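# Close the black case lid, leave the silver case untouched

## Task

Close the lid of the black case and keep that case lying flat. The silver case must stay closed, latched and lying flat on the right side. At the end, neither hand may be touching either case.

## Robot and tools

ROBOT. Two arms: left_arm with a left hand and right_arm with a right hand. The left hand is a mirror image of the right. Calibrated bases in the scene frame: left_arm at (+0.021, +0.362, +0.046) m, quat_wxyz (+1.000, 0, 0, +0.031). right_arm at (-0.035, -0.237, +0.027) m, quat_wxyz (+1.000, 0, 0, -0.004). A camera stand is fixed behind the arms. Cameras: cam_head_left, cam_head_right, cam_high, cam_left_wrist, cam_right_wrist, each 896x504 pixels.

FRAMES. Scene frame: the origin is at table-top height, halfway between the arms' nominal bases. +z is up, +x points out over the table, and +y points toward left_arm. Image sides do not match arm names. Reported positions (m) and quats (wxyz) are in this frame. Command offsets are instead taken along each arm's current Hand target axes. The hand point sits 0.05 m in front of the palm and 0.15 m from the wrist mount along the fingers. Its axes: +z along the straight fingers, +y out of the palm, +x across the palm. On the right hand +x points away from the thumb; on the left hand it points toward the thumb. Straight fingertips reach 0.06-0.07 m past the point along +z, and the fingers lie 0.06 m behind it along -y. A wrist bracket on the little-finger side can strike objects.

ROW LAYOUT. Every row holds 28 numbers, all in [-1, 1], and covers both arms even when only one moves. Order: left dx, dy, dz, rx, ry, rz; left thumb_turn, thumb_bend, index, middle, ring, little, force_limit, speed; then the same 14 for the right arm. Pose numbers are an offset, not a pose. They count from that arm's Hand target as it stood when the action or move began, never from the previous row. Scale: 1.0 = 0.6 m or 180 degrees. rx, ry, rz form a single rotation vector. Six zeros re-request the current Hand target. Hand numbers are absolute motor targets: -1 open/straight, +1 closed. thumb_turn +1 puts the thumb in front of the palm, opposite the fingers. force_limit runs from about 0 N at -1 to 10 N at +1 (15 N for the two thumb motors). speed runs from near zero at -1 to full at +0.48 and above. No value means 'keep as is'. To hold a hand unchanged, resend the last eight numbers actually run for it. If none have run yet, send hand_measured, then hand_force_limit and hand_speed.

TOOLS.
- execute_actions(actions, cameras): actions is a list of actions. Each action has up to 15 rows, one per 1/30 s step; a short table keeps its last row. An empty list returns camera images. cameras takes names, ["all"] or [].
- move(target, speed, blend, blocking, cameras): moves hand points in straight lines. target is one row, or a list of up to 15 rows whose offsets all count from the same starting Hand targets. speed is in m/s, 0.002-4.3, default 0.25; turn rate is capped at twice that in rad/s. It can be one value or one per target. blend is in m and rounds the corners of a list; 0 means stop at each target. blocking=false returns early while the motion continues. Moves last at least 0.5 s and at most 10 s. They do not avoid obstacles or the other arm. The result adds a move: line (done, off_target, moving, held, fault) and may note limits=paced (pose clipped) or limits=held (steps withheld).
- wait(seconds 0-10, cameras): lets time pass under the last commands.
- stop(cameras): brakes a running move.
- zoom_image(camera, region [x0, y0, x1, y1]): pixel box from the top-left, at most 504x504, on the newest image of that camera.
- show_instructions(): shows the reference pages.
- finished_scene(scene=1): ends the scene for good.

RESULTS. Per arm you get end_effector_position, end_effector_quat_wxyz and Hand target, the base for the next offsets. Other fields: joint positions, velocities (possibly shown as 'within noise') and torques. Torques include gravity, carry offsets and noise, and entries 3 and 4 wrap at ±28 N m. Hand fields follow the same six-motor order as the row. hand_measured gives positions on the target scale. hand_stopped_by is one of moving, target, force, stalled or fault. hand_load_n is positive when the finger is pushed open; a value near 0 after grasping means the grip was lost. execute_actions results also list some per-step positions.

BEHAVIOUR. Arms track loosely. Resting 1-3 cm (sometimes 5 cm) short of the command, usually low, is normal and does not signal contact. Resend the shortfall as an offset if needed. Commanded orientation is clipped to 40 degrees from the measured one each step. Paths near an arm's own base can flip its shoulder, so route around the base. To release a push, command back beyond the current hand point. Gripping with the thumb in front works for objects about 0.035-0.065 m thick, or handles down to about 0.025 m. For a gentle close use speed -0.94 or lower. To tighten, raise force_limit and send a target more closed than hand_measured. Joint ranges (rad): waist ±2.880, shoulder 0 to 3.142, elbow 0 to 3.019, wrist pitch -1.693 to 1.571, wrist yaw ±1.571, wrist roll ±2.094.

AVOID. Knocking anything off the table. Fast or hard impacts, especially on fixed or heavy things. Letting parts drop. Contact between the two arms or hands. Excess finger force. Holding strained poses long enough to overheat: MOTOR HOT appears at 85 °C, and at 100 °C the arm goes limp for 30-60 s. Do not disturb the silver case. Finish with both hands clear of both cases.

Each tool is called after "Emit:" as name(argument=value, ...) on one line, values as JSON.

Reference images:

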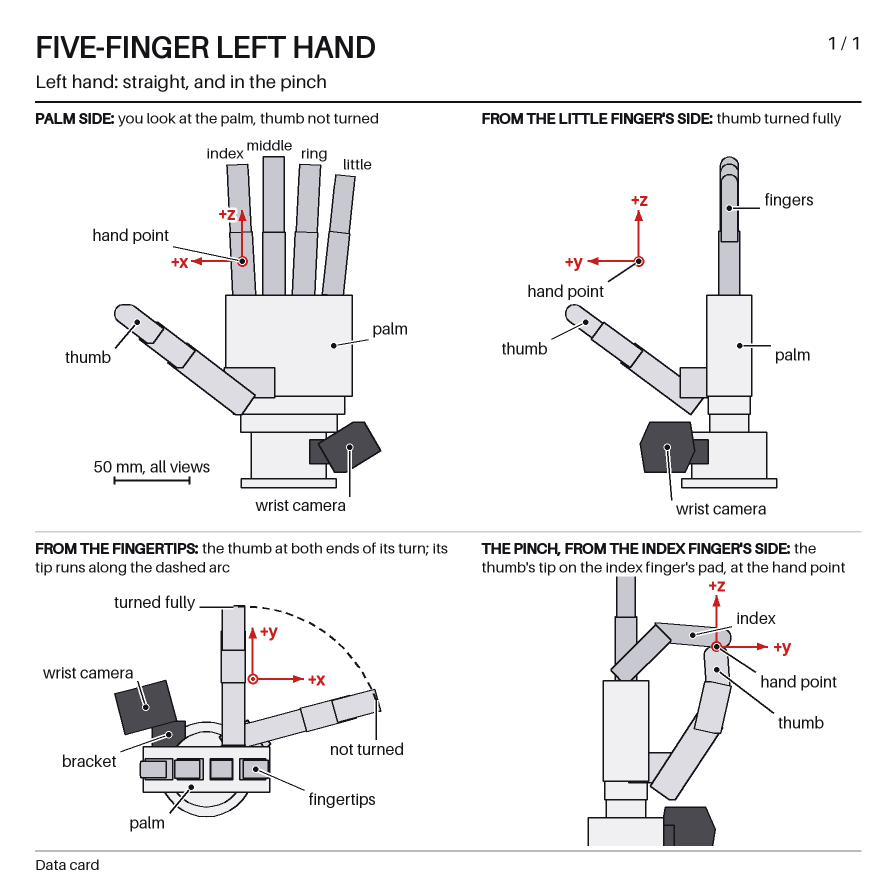

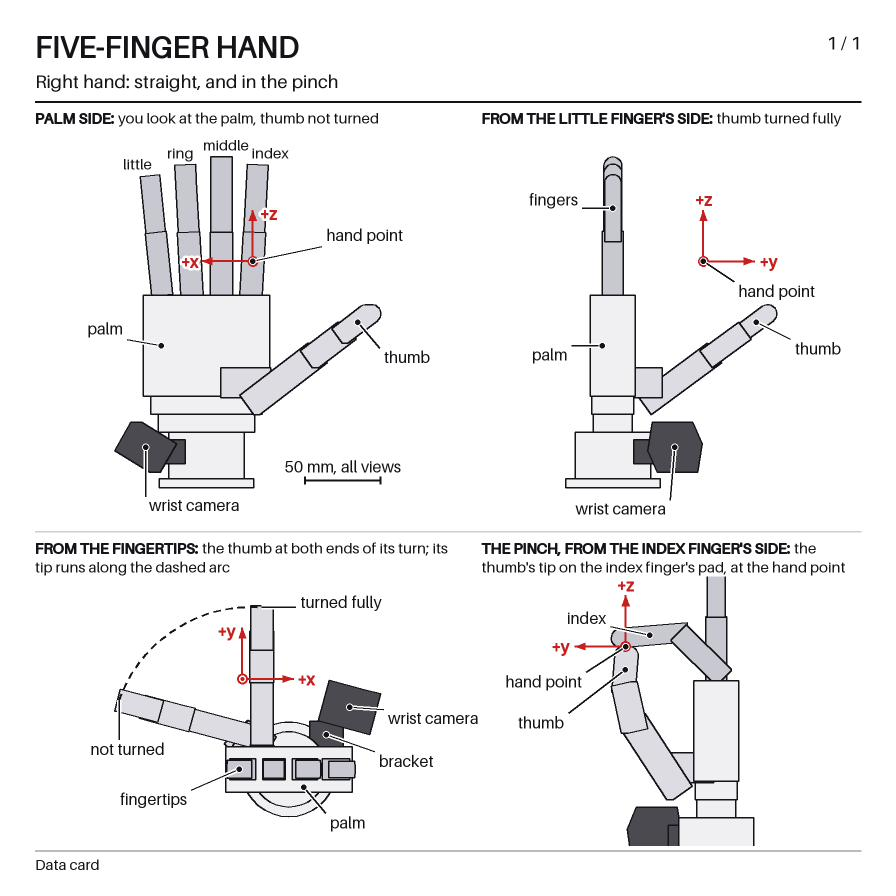

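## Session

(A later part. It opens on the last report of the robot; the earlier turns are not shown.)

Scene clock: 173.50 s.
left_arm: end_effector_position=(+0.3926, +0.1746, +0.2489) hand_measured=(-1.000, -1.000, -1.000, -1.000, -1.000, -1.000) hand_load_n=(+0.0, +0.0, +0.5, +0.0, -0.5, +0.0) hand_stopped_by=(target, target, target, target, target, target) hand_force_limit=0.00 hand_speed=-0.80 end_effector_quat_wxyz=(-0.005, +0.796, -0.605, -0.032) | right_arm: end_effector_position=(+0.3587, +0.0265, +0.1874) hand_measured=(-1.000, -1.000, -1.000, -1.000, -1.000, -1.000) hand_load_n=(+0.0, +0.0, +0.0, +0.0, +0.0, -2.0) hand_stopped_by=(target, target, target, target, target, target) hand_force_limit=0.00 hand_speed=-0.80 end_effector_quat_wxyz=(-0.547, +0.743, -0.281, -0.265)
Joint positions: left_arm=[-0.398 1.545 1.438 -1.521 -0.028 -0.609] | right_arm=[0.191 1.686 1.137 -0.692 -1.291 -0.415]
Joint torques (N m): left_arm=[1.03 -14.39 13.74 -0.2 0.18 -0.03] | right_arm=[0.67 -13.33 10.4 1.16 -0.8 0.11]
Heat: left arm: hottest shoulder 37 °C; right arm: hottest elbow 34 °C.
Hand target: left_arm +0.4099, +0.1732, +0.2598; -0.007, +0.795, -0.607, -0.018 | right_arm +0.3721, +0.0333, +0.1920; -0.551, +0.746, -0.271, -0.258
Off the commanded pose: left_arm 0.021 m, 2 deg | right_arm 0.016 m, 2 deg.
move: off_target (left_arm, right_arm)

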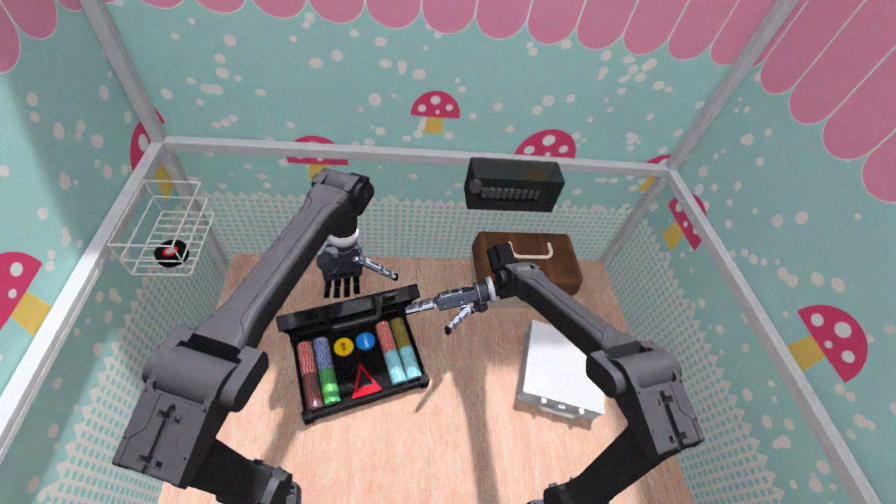

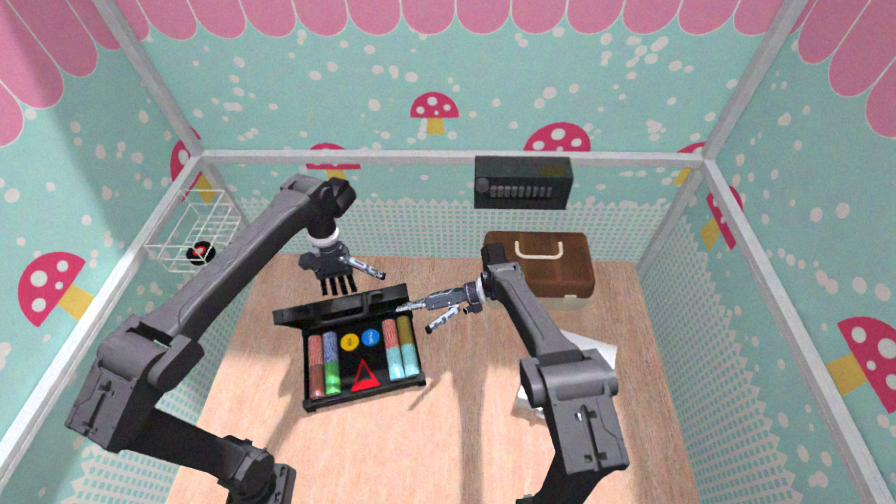

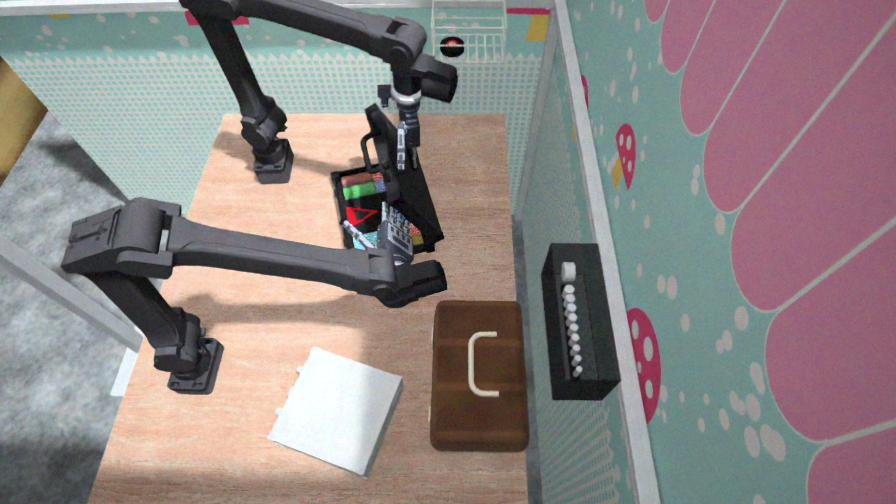

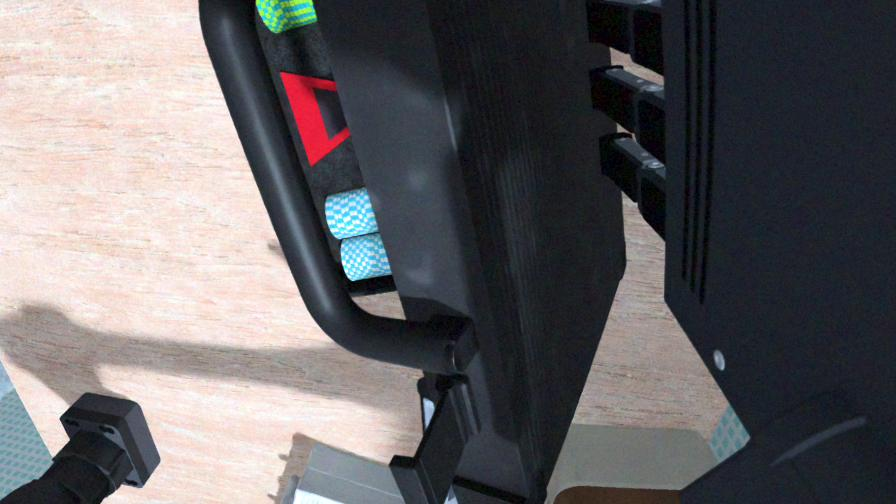

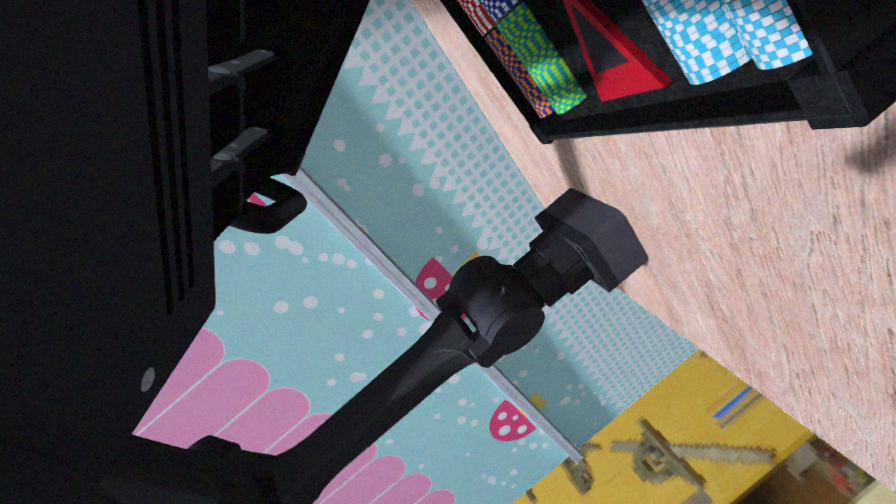

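Emit:
move(target=[0,0,0,0,0,0,-1,-1,-1,-1,-1,-1,0,-0.8,-0.023,0.044,-0.0045,0,0,0,-1,-1,-1,-1,-1,-1,0,-0.8], speed=0.05, cameras=["all"])

Scene clock: 177.20 s.
left_arm: end_effector_position=(+0.3926, +0.1747, +0.2489) hand_measured=(-1.000, -1.000, -1.000, -1.000, -1.000, -1.000) hand_load_n=(+0.0, -0.5, +0.0, +0.0, +0.0, +0.0) hand_stopped_by=(target, target, target, target, target, target) hand_force_limit=0.00 hand_speed=-0.80 end_effector_quat_wxyz=(-0.005, +0.796, -0.605, -0.032) | right_arm: end_effector_position=(+0.3443, +0.0238, +0.1771) hand_measured=(-1.000, -1.000, -1.000, -1.000, -1.000, -1.000) hand_load_n=(-0.5, +0.0, +0.0, +0.0, +0.0, -0.5) hand_stopped_by=(target, target, target, target, target, target) hand_force_limit=0.00 hand_speed=-0.80 end_effector_quat_wxyz=(-0.544, +0.742, -0.285, -0.269)
Joint positions: left_arm=[-0.398 1.545 1.438 -1.521 -0.028 -0.608] | right_arm=[0.191 1.672 1.085 -0.667 -1.291 -0.415]
Joint torques (N m): left_arm=[1.08 -13.57 13.83 -0.01 0.2 0.02] | right_arm=[0.38 -15.68 7.13 1.14 -0.87 -0.02]
Heat: left arm: hottest shoulder 37 °C; right arm: hottest elbow 34 °C.
Hand target: left_arm +0.4099, +0.1732, +0.2599; -0.007, +0.795, -0.607, -0.018 | right_arm +0.3441, +0.0259, +0.1840; -0.551, +0.746, -0.271, -0.258
Off the commanded pose: left_arm 0.021 m, 2 deg | right_arm 0.007 m, 2 deg.
move: off_target (left_arm)

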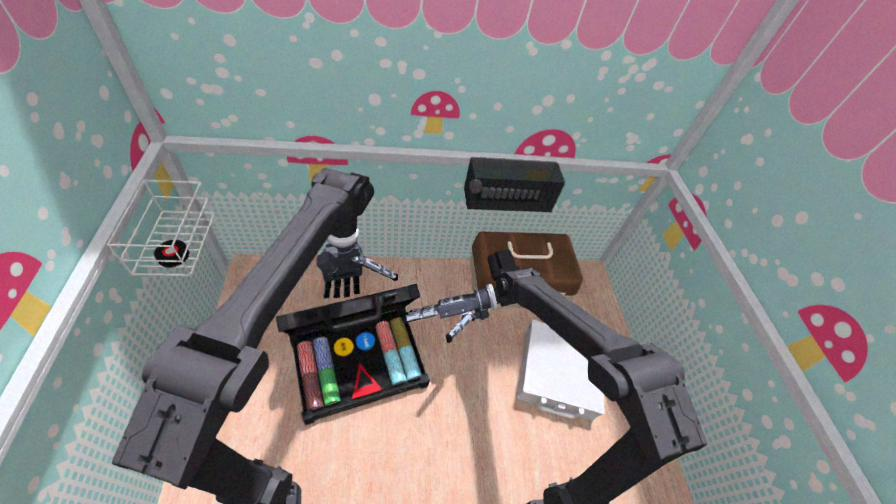

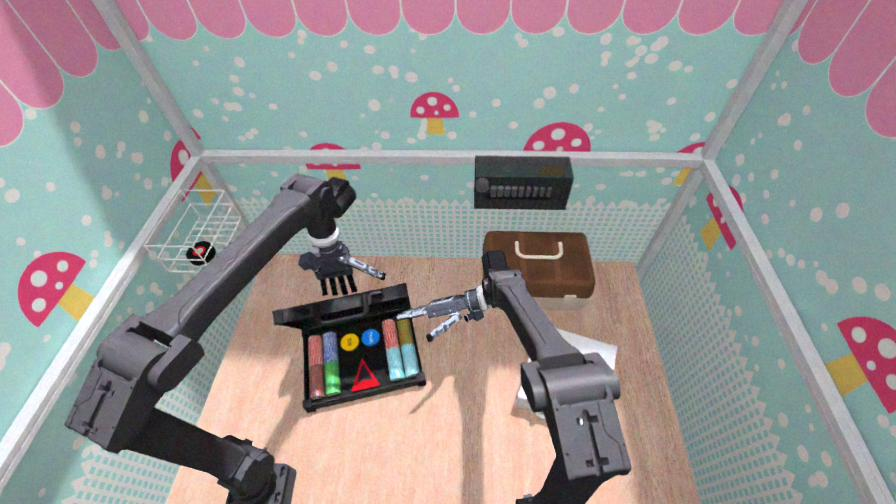

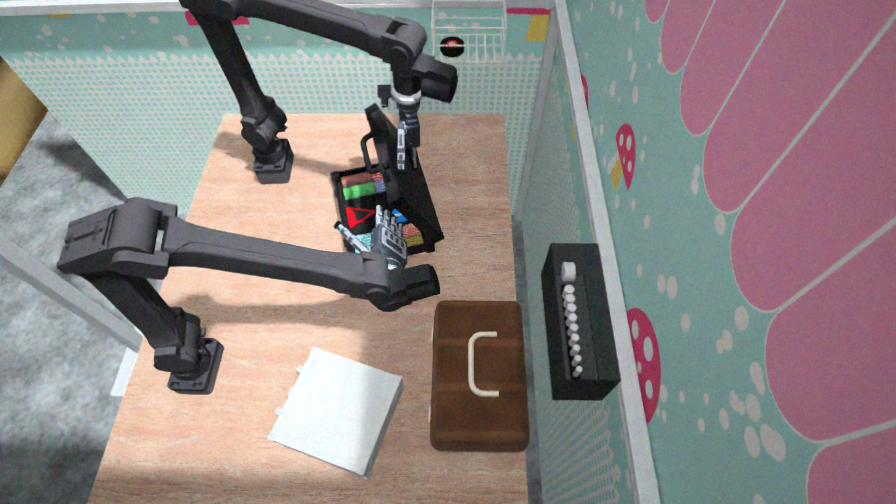

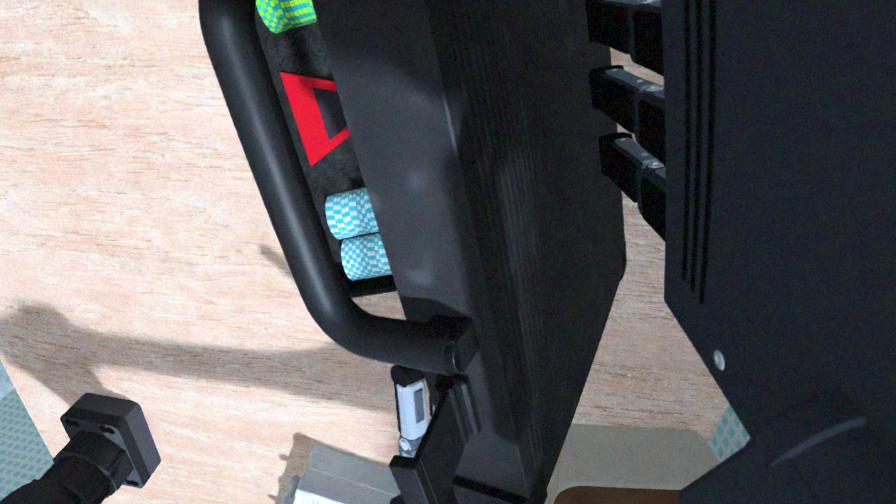

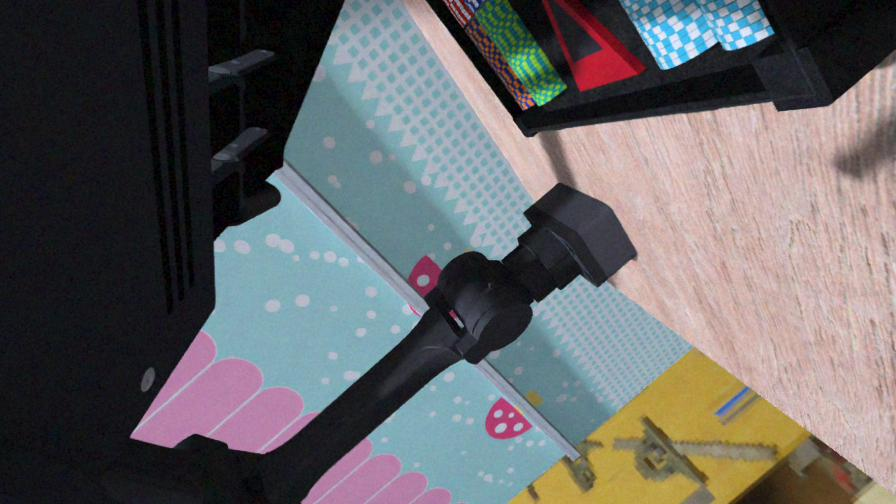

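Emit:
move(target=[[0,0,0,0,0,0,-1,-1,-1,-1,-1,-1,0,-0.8,-0.0155,0.089,0,0,0,0,-1,-1,-1,-1,-1,-1,0,-0.8],[0,0.165,0.022,0,0,0,-1,-1,-1,-1,-1,-1,0,-0.8,-0.0155,0.089,0,0,0,0,-1,-1,-1,-1,-1,-1,0,-0.8]], speed=[0.08,0.05], blend=[0.02,0], cameras=["all"])

Scene clock: 190.80 s.
left_arm: end_effector_position=(+0.3168, +0.1516, +0.2465) hand_measured=(-1.000, -1.000, -1.000, -1.000, -1.000, -1.000) hand_load_n=(+0.0, +0.0, +0.0, +0.0, +0.0, +0.0) hand_stopped_by=(target, target, target, target, target, target) hand_force_limit=0.00 hand_speed=-0.80 end_effector_quat_wxyz=(-0.007, +0.793, -0.609, -0.025) | right_arm: end_effector_position=(+0.2957, +0.0141, +0.1448) hand_measured=(-1.000, -1.000, -1.000, -1.000, -1.000, -1.000) hand_load_n=(+0.0, +0.0, -0.5, +0.0, +0.0, -0.5) hand_stopped_by=(target, target, target, target, target, target) hand_force_limit=0.00 hand_speed=-0.80 end_effector_quat_wxyz=(-0.540, +0.744, -0.285, -0.273)
Joint positions: left_arm=[-0.518 1.381 1.257 -1.494 -0.023 -0.718] | right_arm=[0.191 1.623 0.919 -0.585 -1.287 -0.444]
Joint torques (N m): left_arm=[-0.21 -13.57 8.61 0.42 0.28 -0.24] | right_arm=[-0.26 -14.21 7.06 1.11 -1.14 -0.03]
Heat: left arm: hottest shoulder 37 °C; right arm: hottest elbow 34 °C.
Hand target: left_arm +0.3142, +0.1476, +0.2477; -0.008, +0.795, -0.607, -0.018 | right_arm +0.3007, +0.0139, +0.1539; -0.551, +0.746, -0.271, -0.258
Off the commanded pose: left_arm 0.005 m, 1 deg | right_arm 0.010 m, 3 deg.
move: off_target (right_arm)

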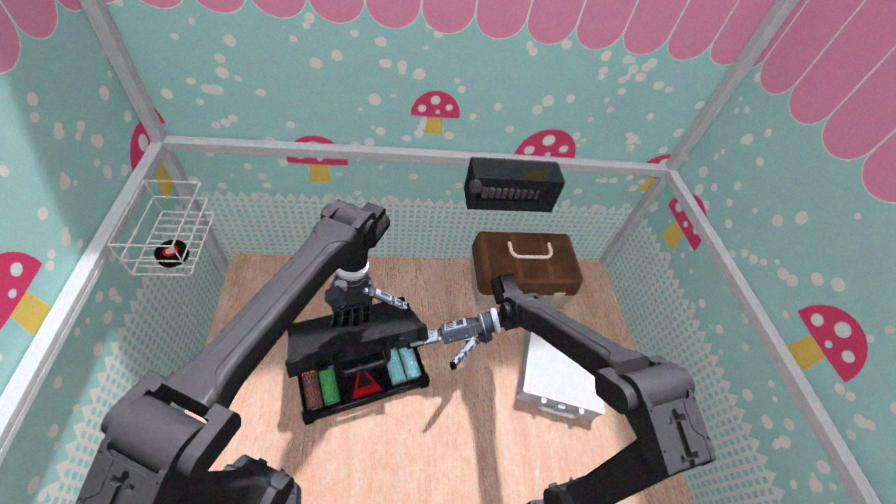

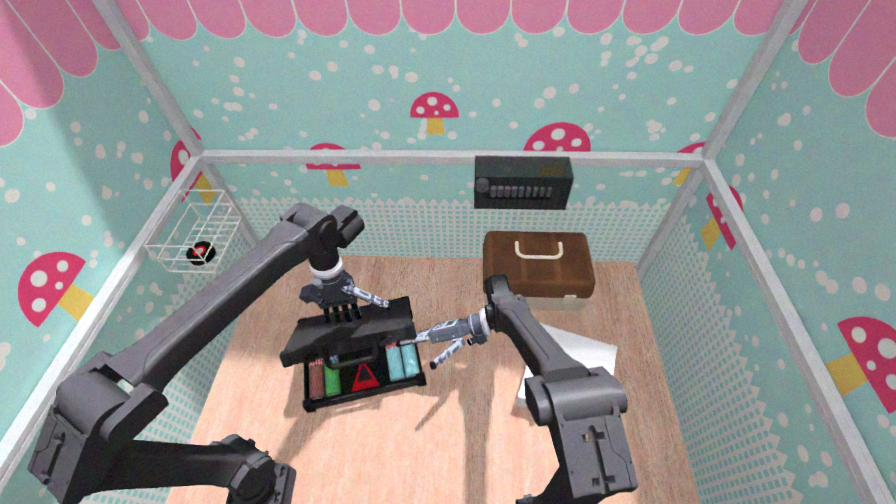

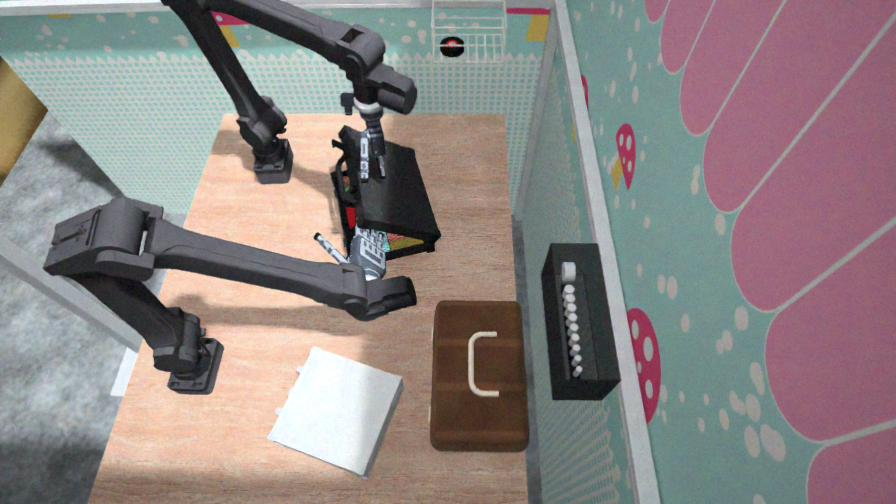

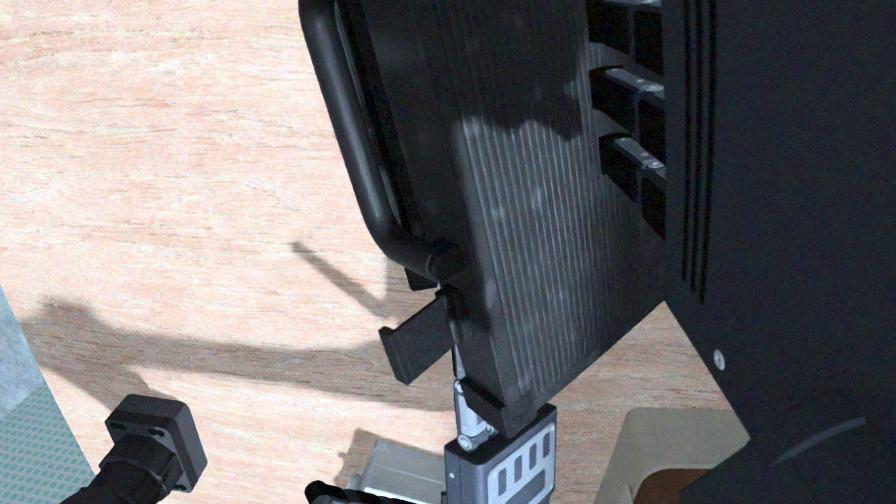

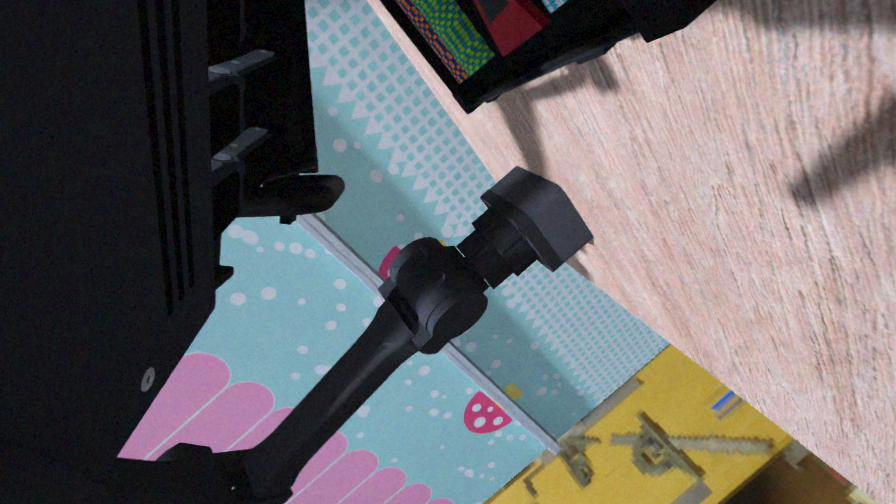

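Emit:
zoom_image(camera="cam_head_left", region=[270, 260, 520, 440])

Emit:
zoom_image(camera="cam_head_right", region=[260, 260, 510, 440])

Emit:
zoom_image(camera="cam_high", region=[310, 100, 470, 290])

Scaled by 2.016 from the camera's 896x504 image, which has a finer 1280x720 frame.

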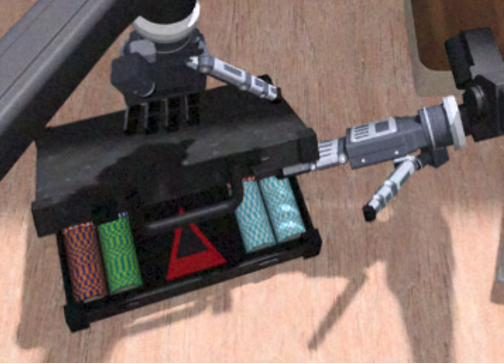

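Scaled by 2.016 from the camera's 896x504 image, which has a finer 1280x720 frame.

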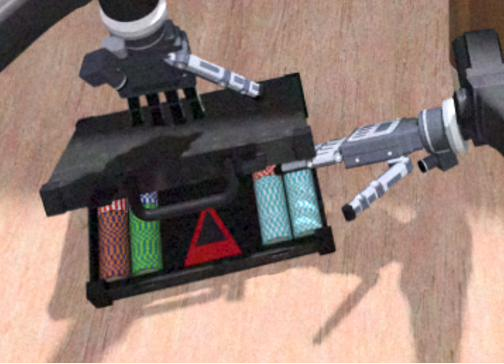

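Scaled by 2.653 from the camera's 896x504 image, which has a finer 1280x720 frame.

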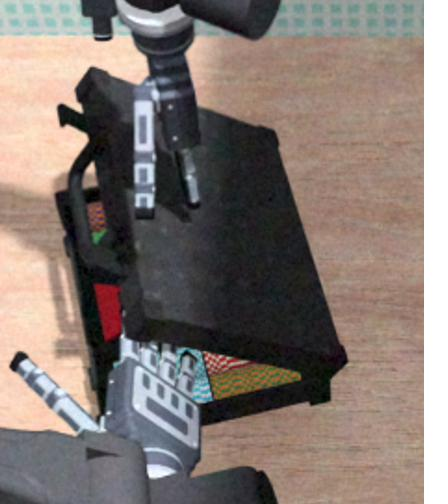

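Emit:
move(target=[0,0,0,0,0,0,-1,-1,-1,-1,-1,-1,0,-0.8,0.039,0.0735,0.0065,0,0,-0.094,-1,-1,-1,-1,-1,-1,0,-0.8], speed=0.08, cameras=["all"])

Scene clock: 201.33 s.
left_arm: end_effector_position=(+0.3169, +0.1516, +0.2465) hand_measured=(-1.000, -1.000, -1.000, -1.000, -1.000, -1.000) hand_load_n=(+0.0, +0.0, +0.0, +0.0, +0.0, +0.0) hand_stopped_by=(target, target, target, target, target, target) hand_force_limit=0.00 hand_speed=-0.80 end_effector_quat_wxyz=(-0.007, +0.793, -0.609, -0.025) | right_arm: end_effector_position=(+0.2802, +0.0054, +0.1009) hand_measured=(-1.000, -1.000, -1.000, -1.000, -1.000, -1.000) hand_load_n=(+0.0, -0.5, -0.5, -0.5, +0.0, +0.0) hand_stopped_by=(target, target, target, target, target, target) hand_force_limit=0.00 hand_speed=-0.80 end_effector_quat_wxyz=(-0.574, +0.778, -0.169, -0.188)
Joint positions: left_arm=[-0.518 1.381 1.257 -1.494 -0.023 -0.719] | right_arm=[0.191 1.623 0.827 -0.498 -1.287 -0.752]
Joint torques (N m): left_arm=[-0.5 -13.39 8.49 0.43 0.17 -0.23] | right_arm=[-0.62 -12.86 6.5 1.07 -1.19 -0.03]
Heat: left arm: hottest shoulder 37 °C; right arm: hottest elbow 34 °C.
Hand target: left_arm +0.3143, +0.1476, +0.2477; -0.008, +0.795, -0.607, -0.018 | right_arm +0.2869, +0.0039, +0.1068; -0.583, +0.778, -0.158, -0.174
Off the commanded pose: left_arm 0.005 m, 1 deg | right_arm 0.009 m, 2 deg.
move: done

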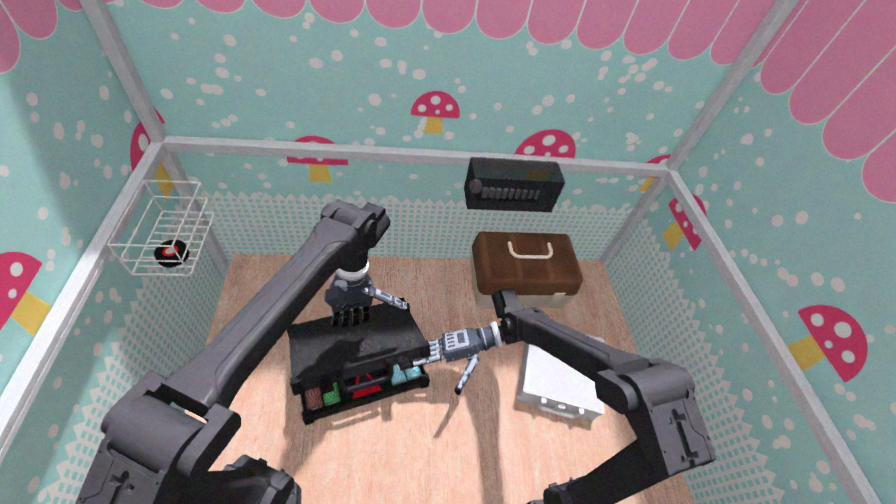

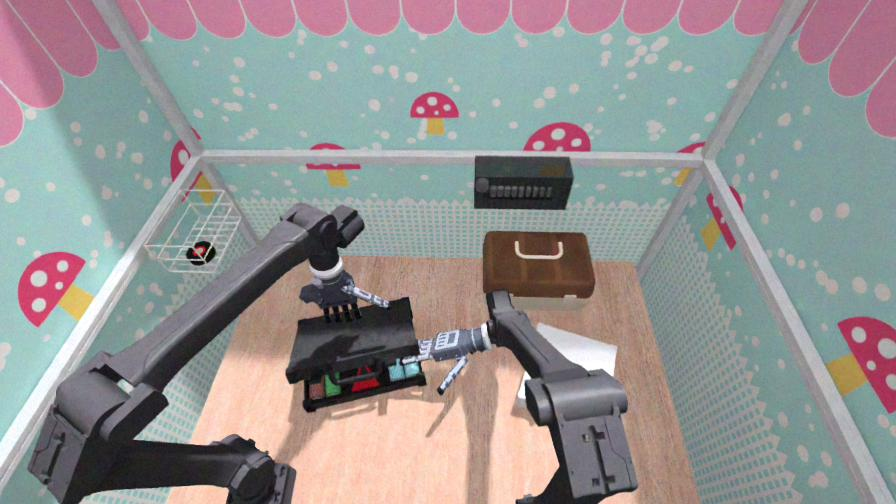

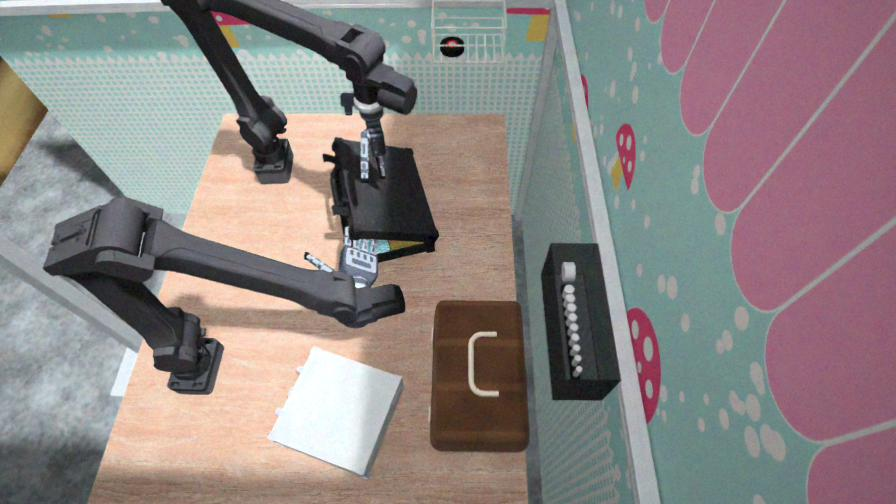

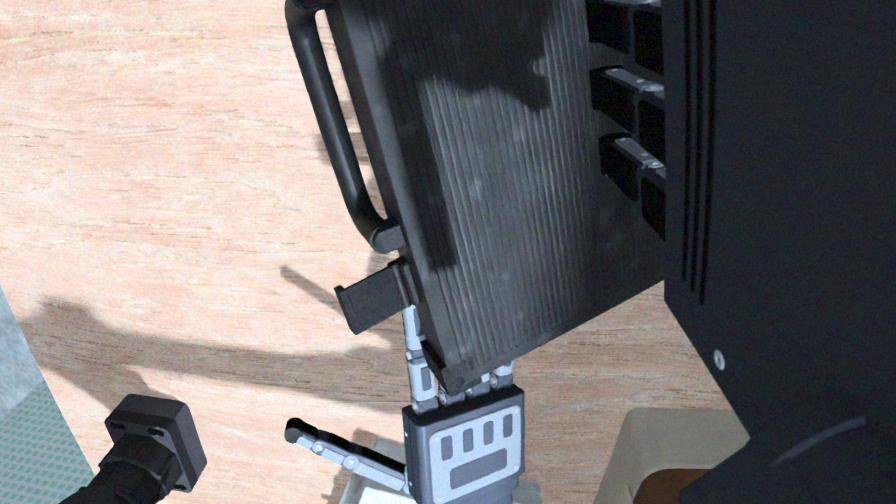

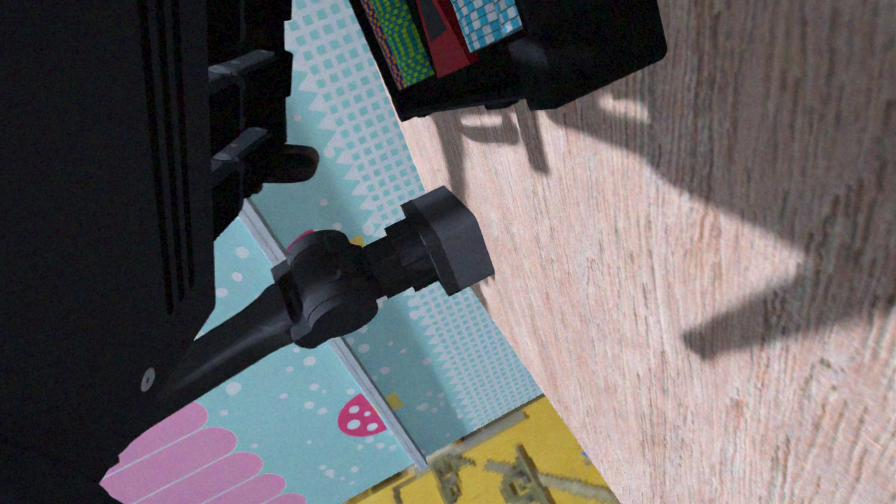

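Emit:
move(target=[0,0,0,0,0,0,-1,-1,-1,-1,-1,-1,0,-0.8,0.016,0.08,-0.0033,0,0,-0.094,-1,-1,-1,-1,-1,-1,0,-0.8], speed=0.08, cameras=["all"])

Scene clock: 211.33 s.
left_arm: end_effector_position=(+0.3169, +0.1516, +0.2465) hand_measured=(-1.000, -1.000, -1.000, -1.000, -1.000, -1.000) hand_load_n=(+0.0, +0.0, +0.0, +0.0, +0.0, +0.0) hand_stopped_by=(target, target, target, target, target, target) hand_force_limit=0.00 hand_speed=-0.80 end_effector_quat_wxyz=(-0.007, +0.793, -0.609, -0.025) | right_arm: end_effector_position=(+0.2688, -0.0100, +0.0611) hand_measured=(-1.000, -1.000, -1.000, -1.000, -1.000, -1.000) hand_load_n=(+0.0, +0.0, +0.0, -0.5, +0.0, +0.0) hand_stopped_by=(target, target, target, target, target, target) hand_force_limit=0.00 hand_speed=-0.80 end_effector_quat_wxyz=(-0.596, +0.796, -0.046, -0.093)
Joint positions: left_arm=[-0.518 1.381 1.257 -1.494 -0.023 -0.719] | right_arm=[0.17 1.623 0.736 -0.454 -1.288 -1.119]
Joint torques (N m): left_arm=[-0.38 -13.74 8.39 0.59 0.22 -0.23] | right_arm=[-0.67 -10.58 6.01 0.75 -1.41 -0.09]
Heat: left arm: hottest shoulder 36 °C; right arm: hottest waist 33 °C.
Hand target: left_arm +0.3143, +0.1476, +0.2477; -0.008, +0.795, -0.607, -0.018 | right_arm +0.2741, -0.0114, +0.0621; -0.602, +0.793, -0.042, -0.086
Off the commanded pose: left_arm 0.005 m, 1 deg | right_arm 0.006 m, 1 deg.
move: done

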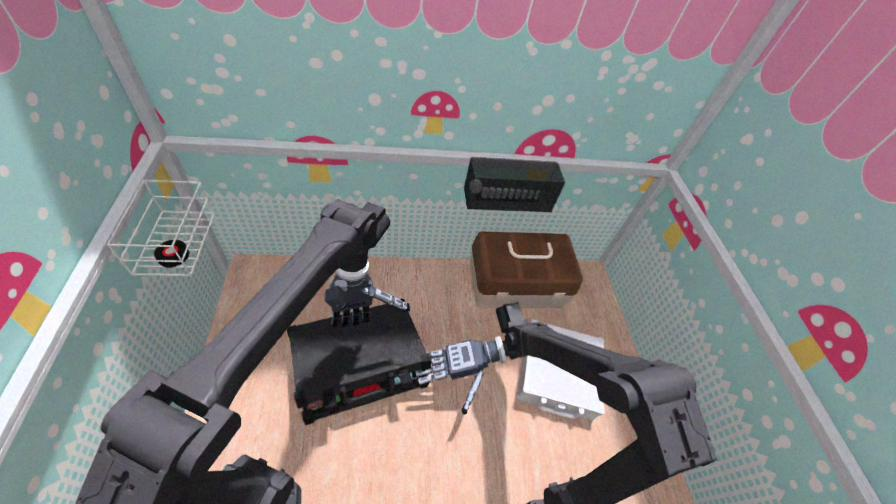

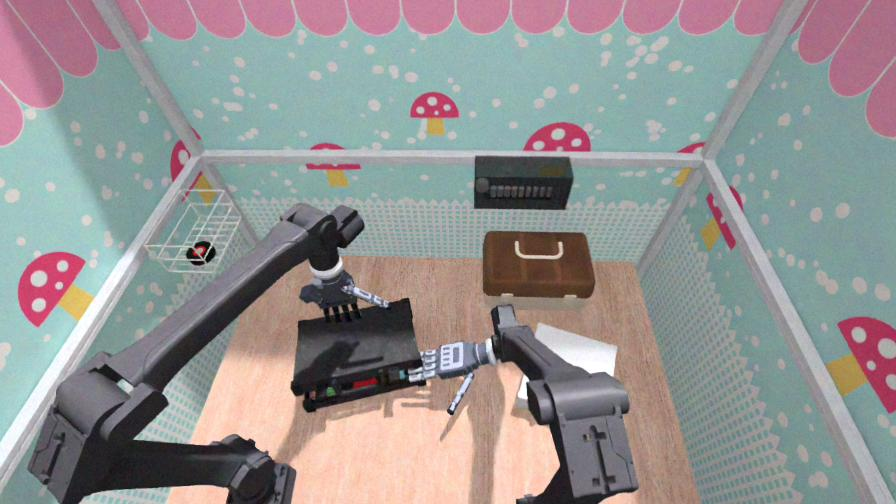

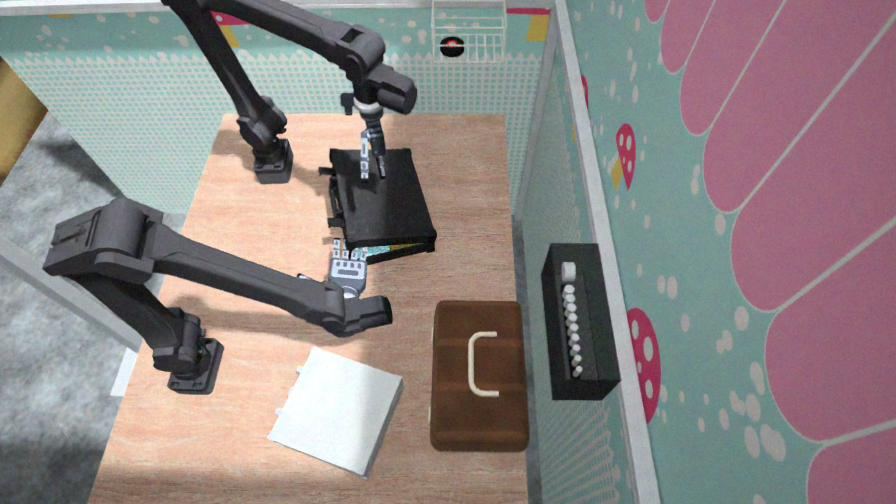

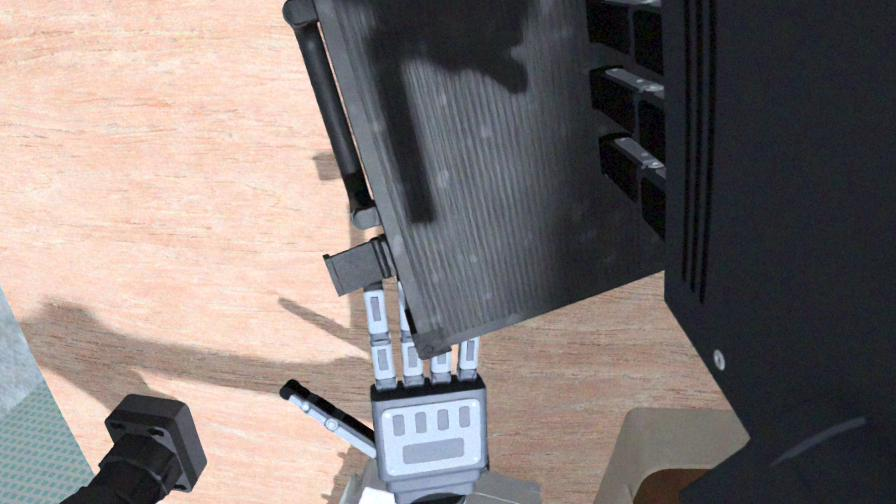

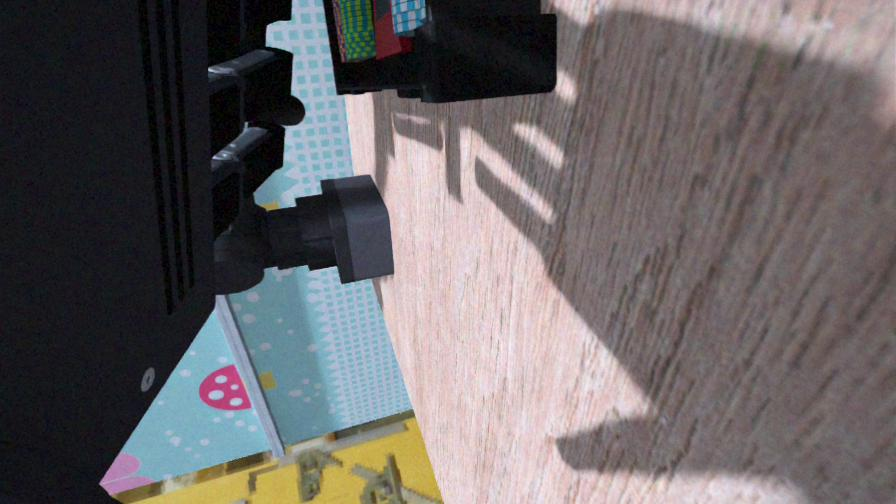

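Emit:
zoom_image(camera="cam_head_left", region=[280, 290, 500, 430])

Emit:
zoom_image(camera="cam_right_wrist", region=[200, 0, 600, 240])

Emit:
zoom_image(camera="cam_high", region=[310, 130, 460, 310])

Scaled by 2.291 from the camera's 896x504 image, which has a finer 1280x720 frame.

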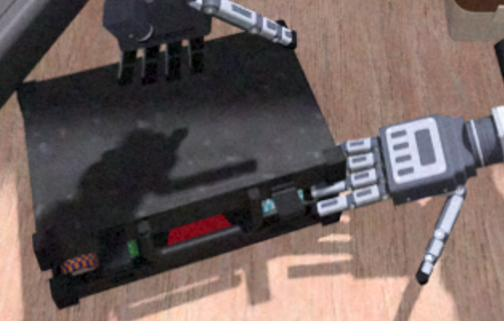

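Scaled by 1.260 from the camera's 896x504 image, which has a finer 1280x720 frame.

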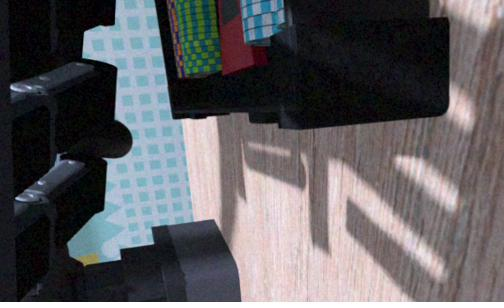

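Scaled by 2.800 from the camera's 896x504 image, which has a finer 1280x720 frame.

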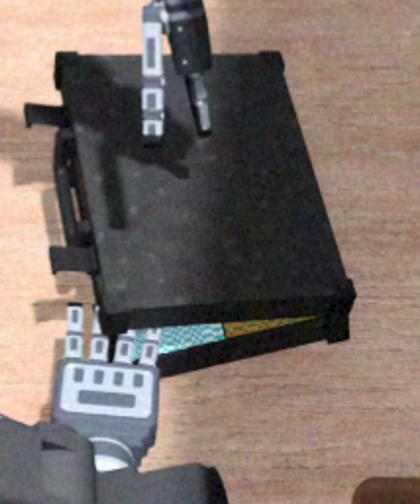

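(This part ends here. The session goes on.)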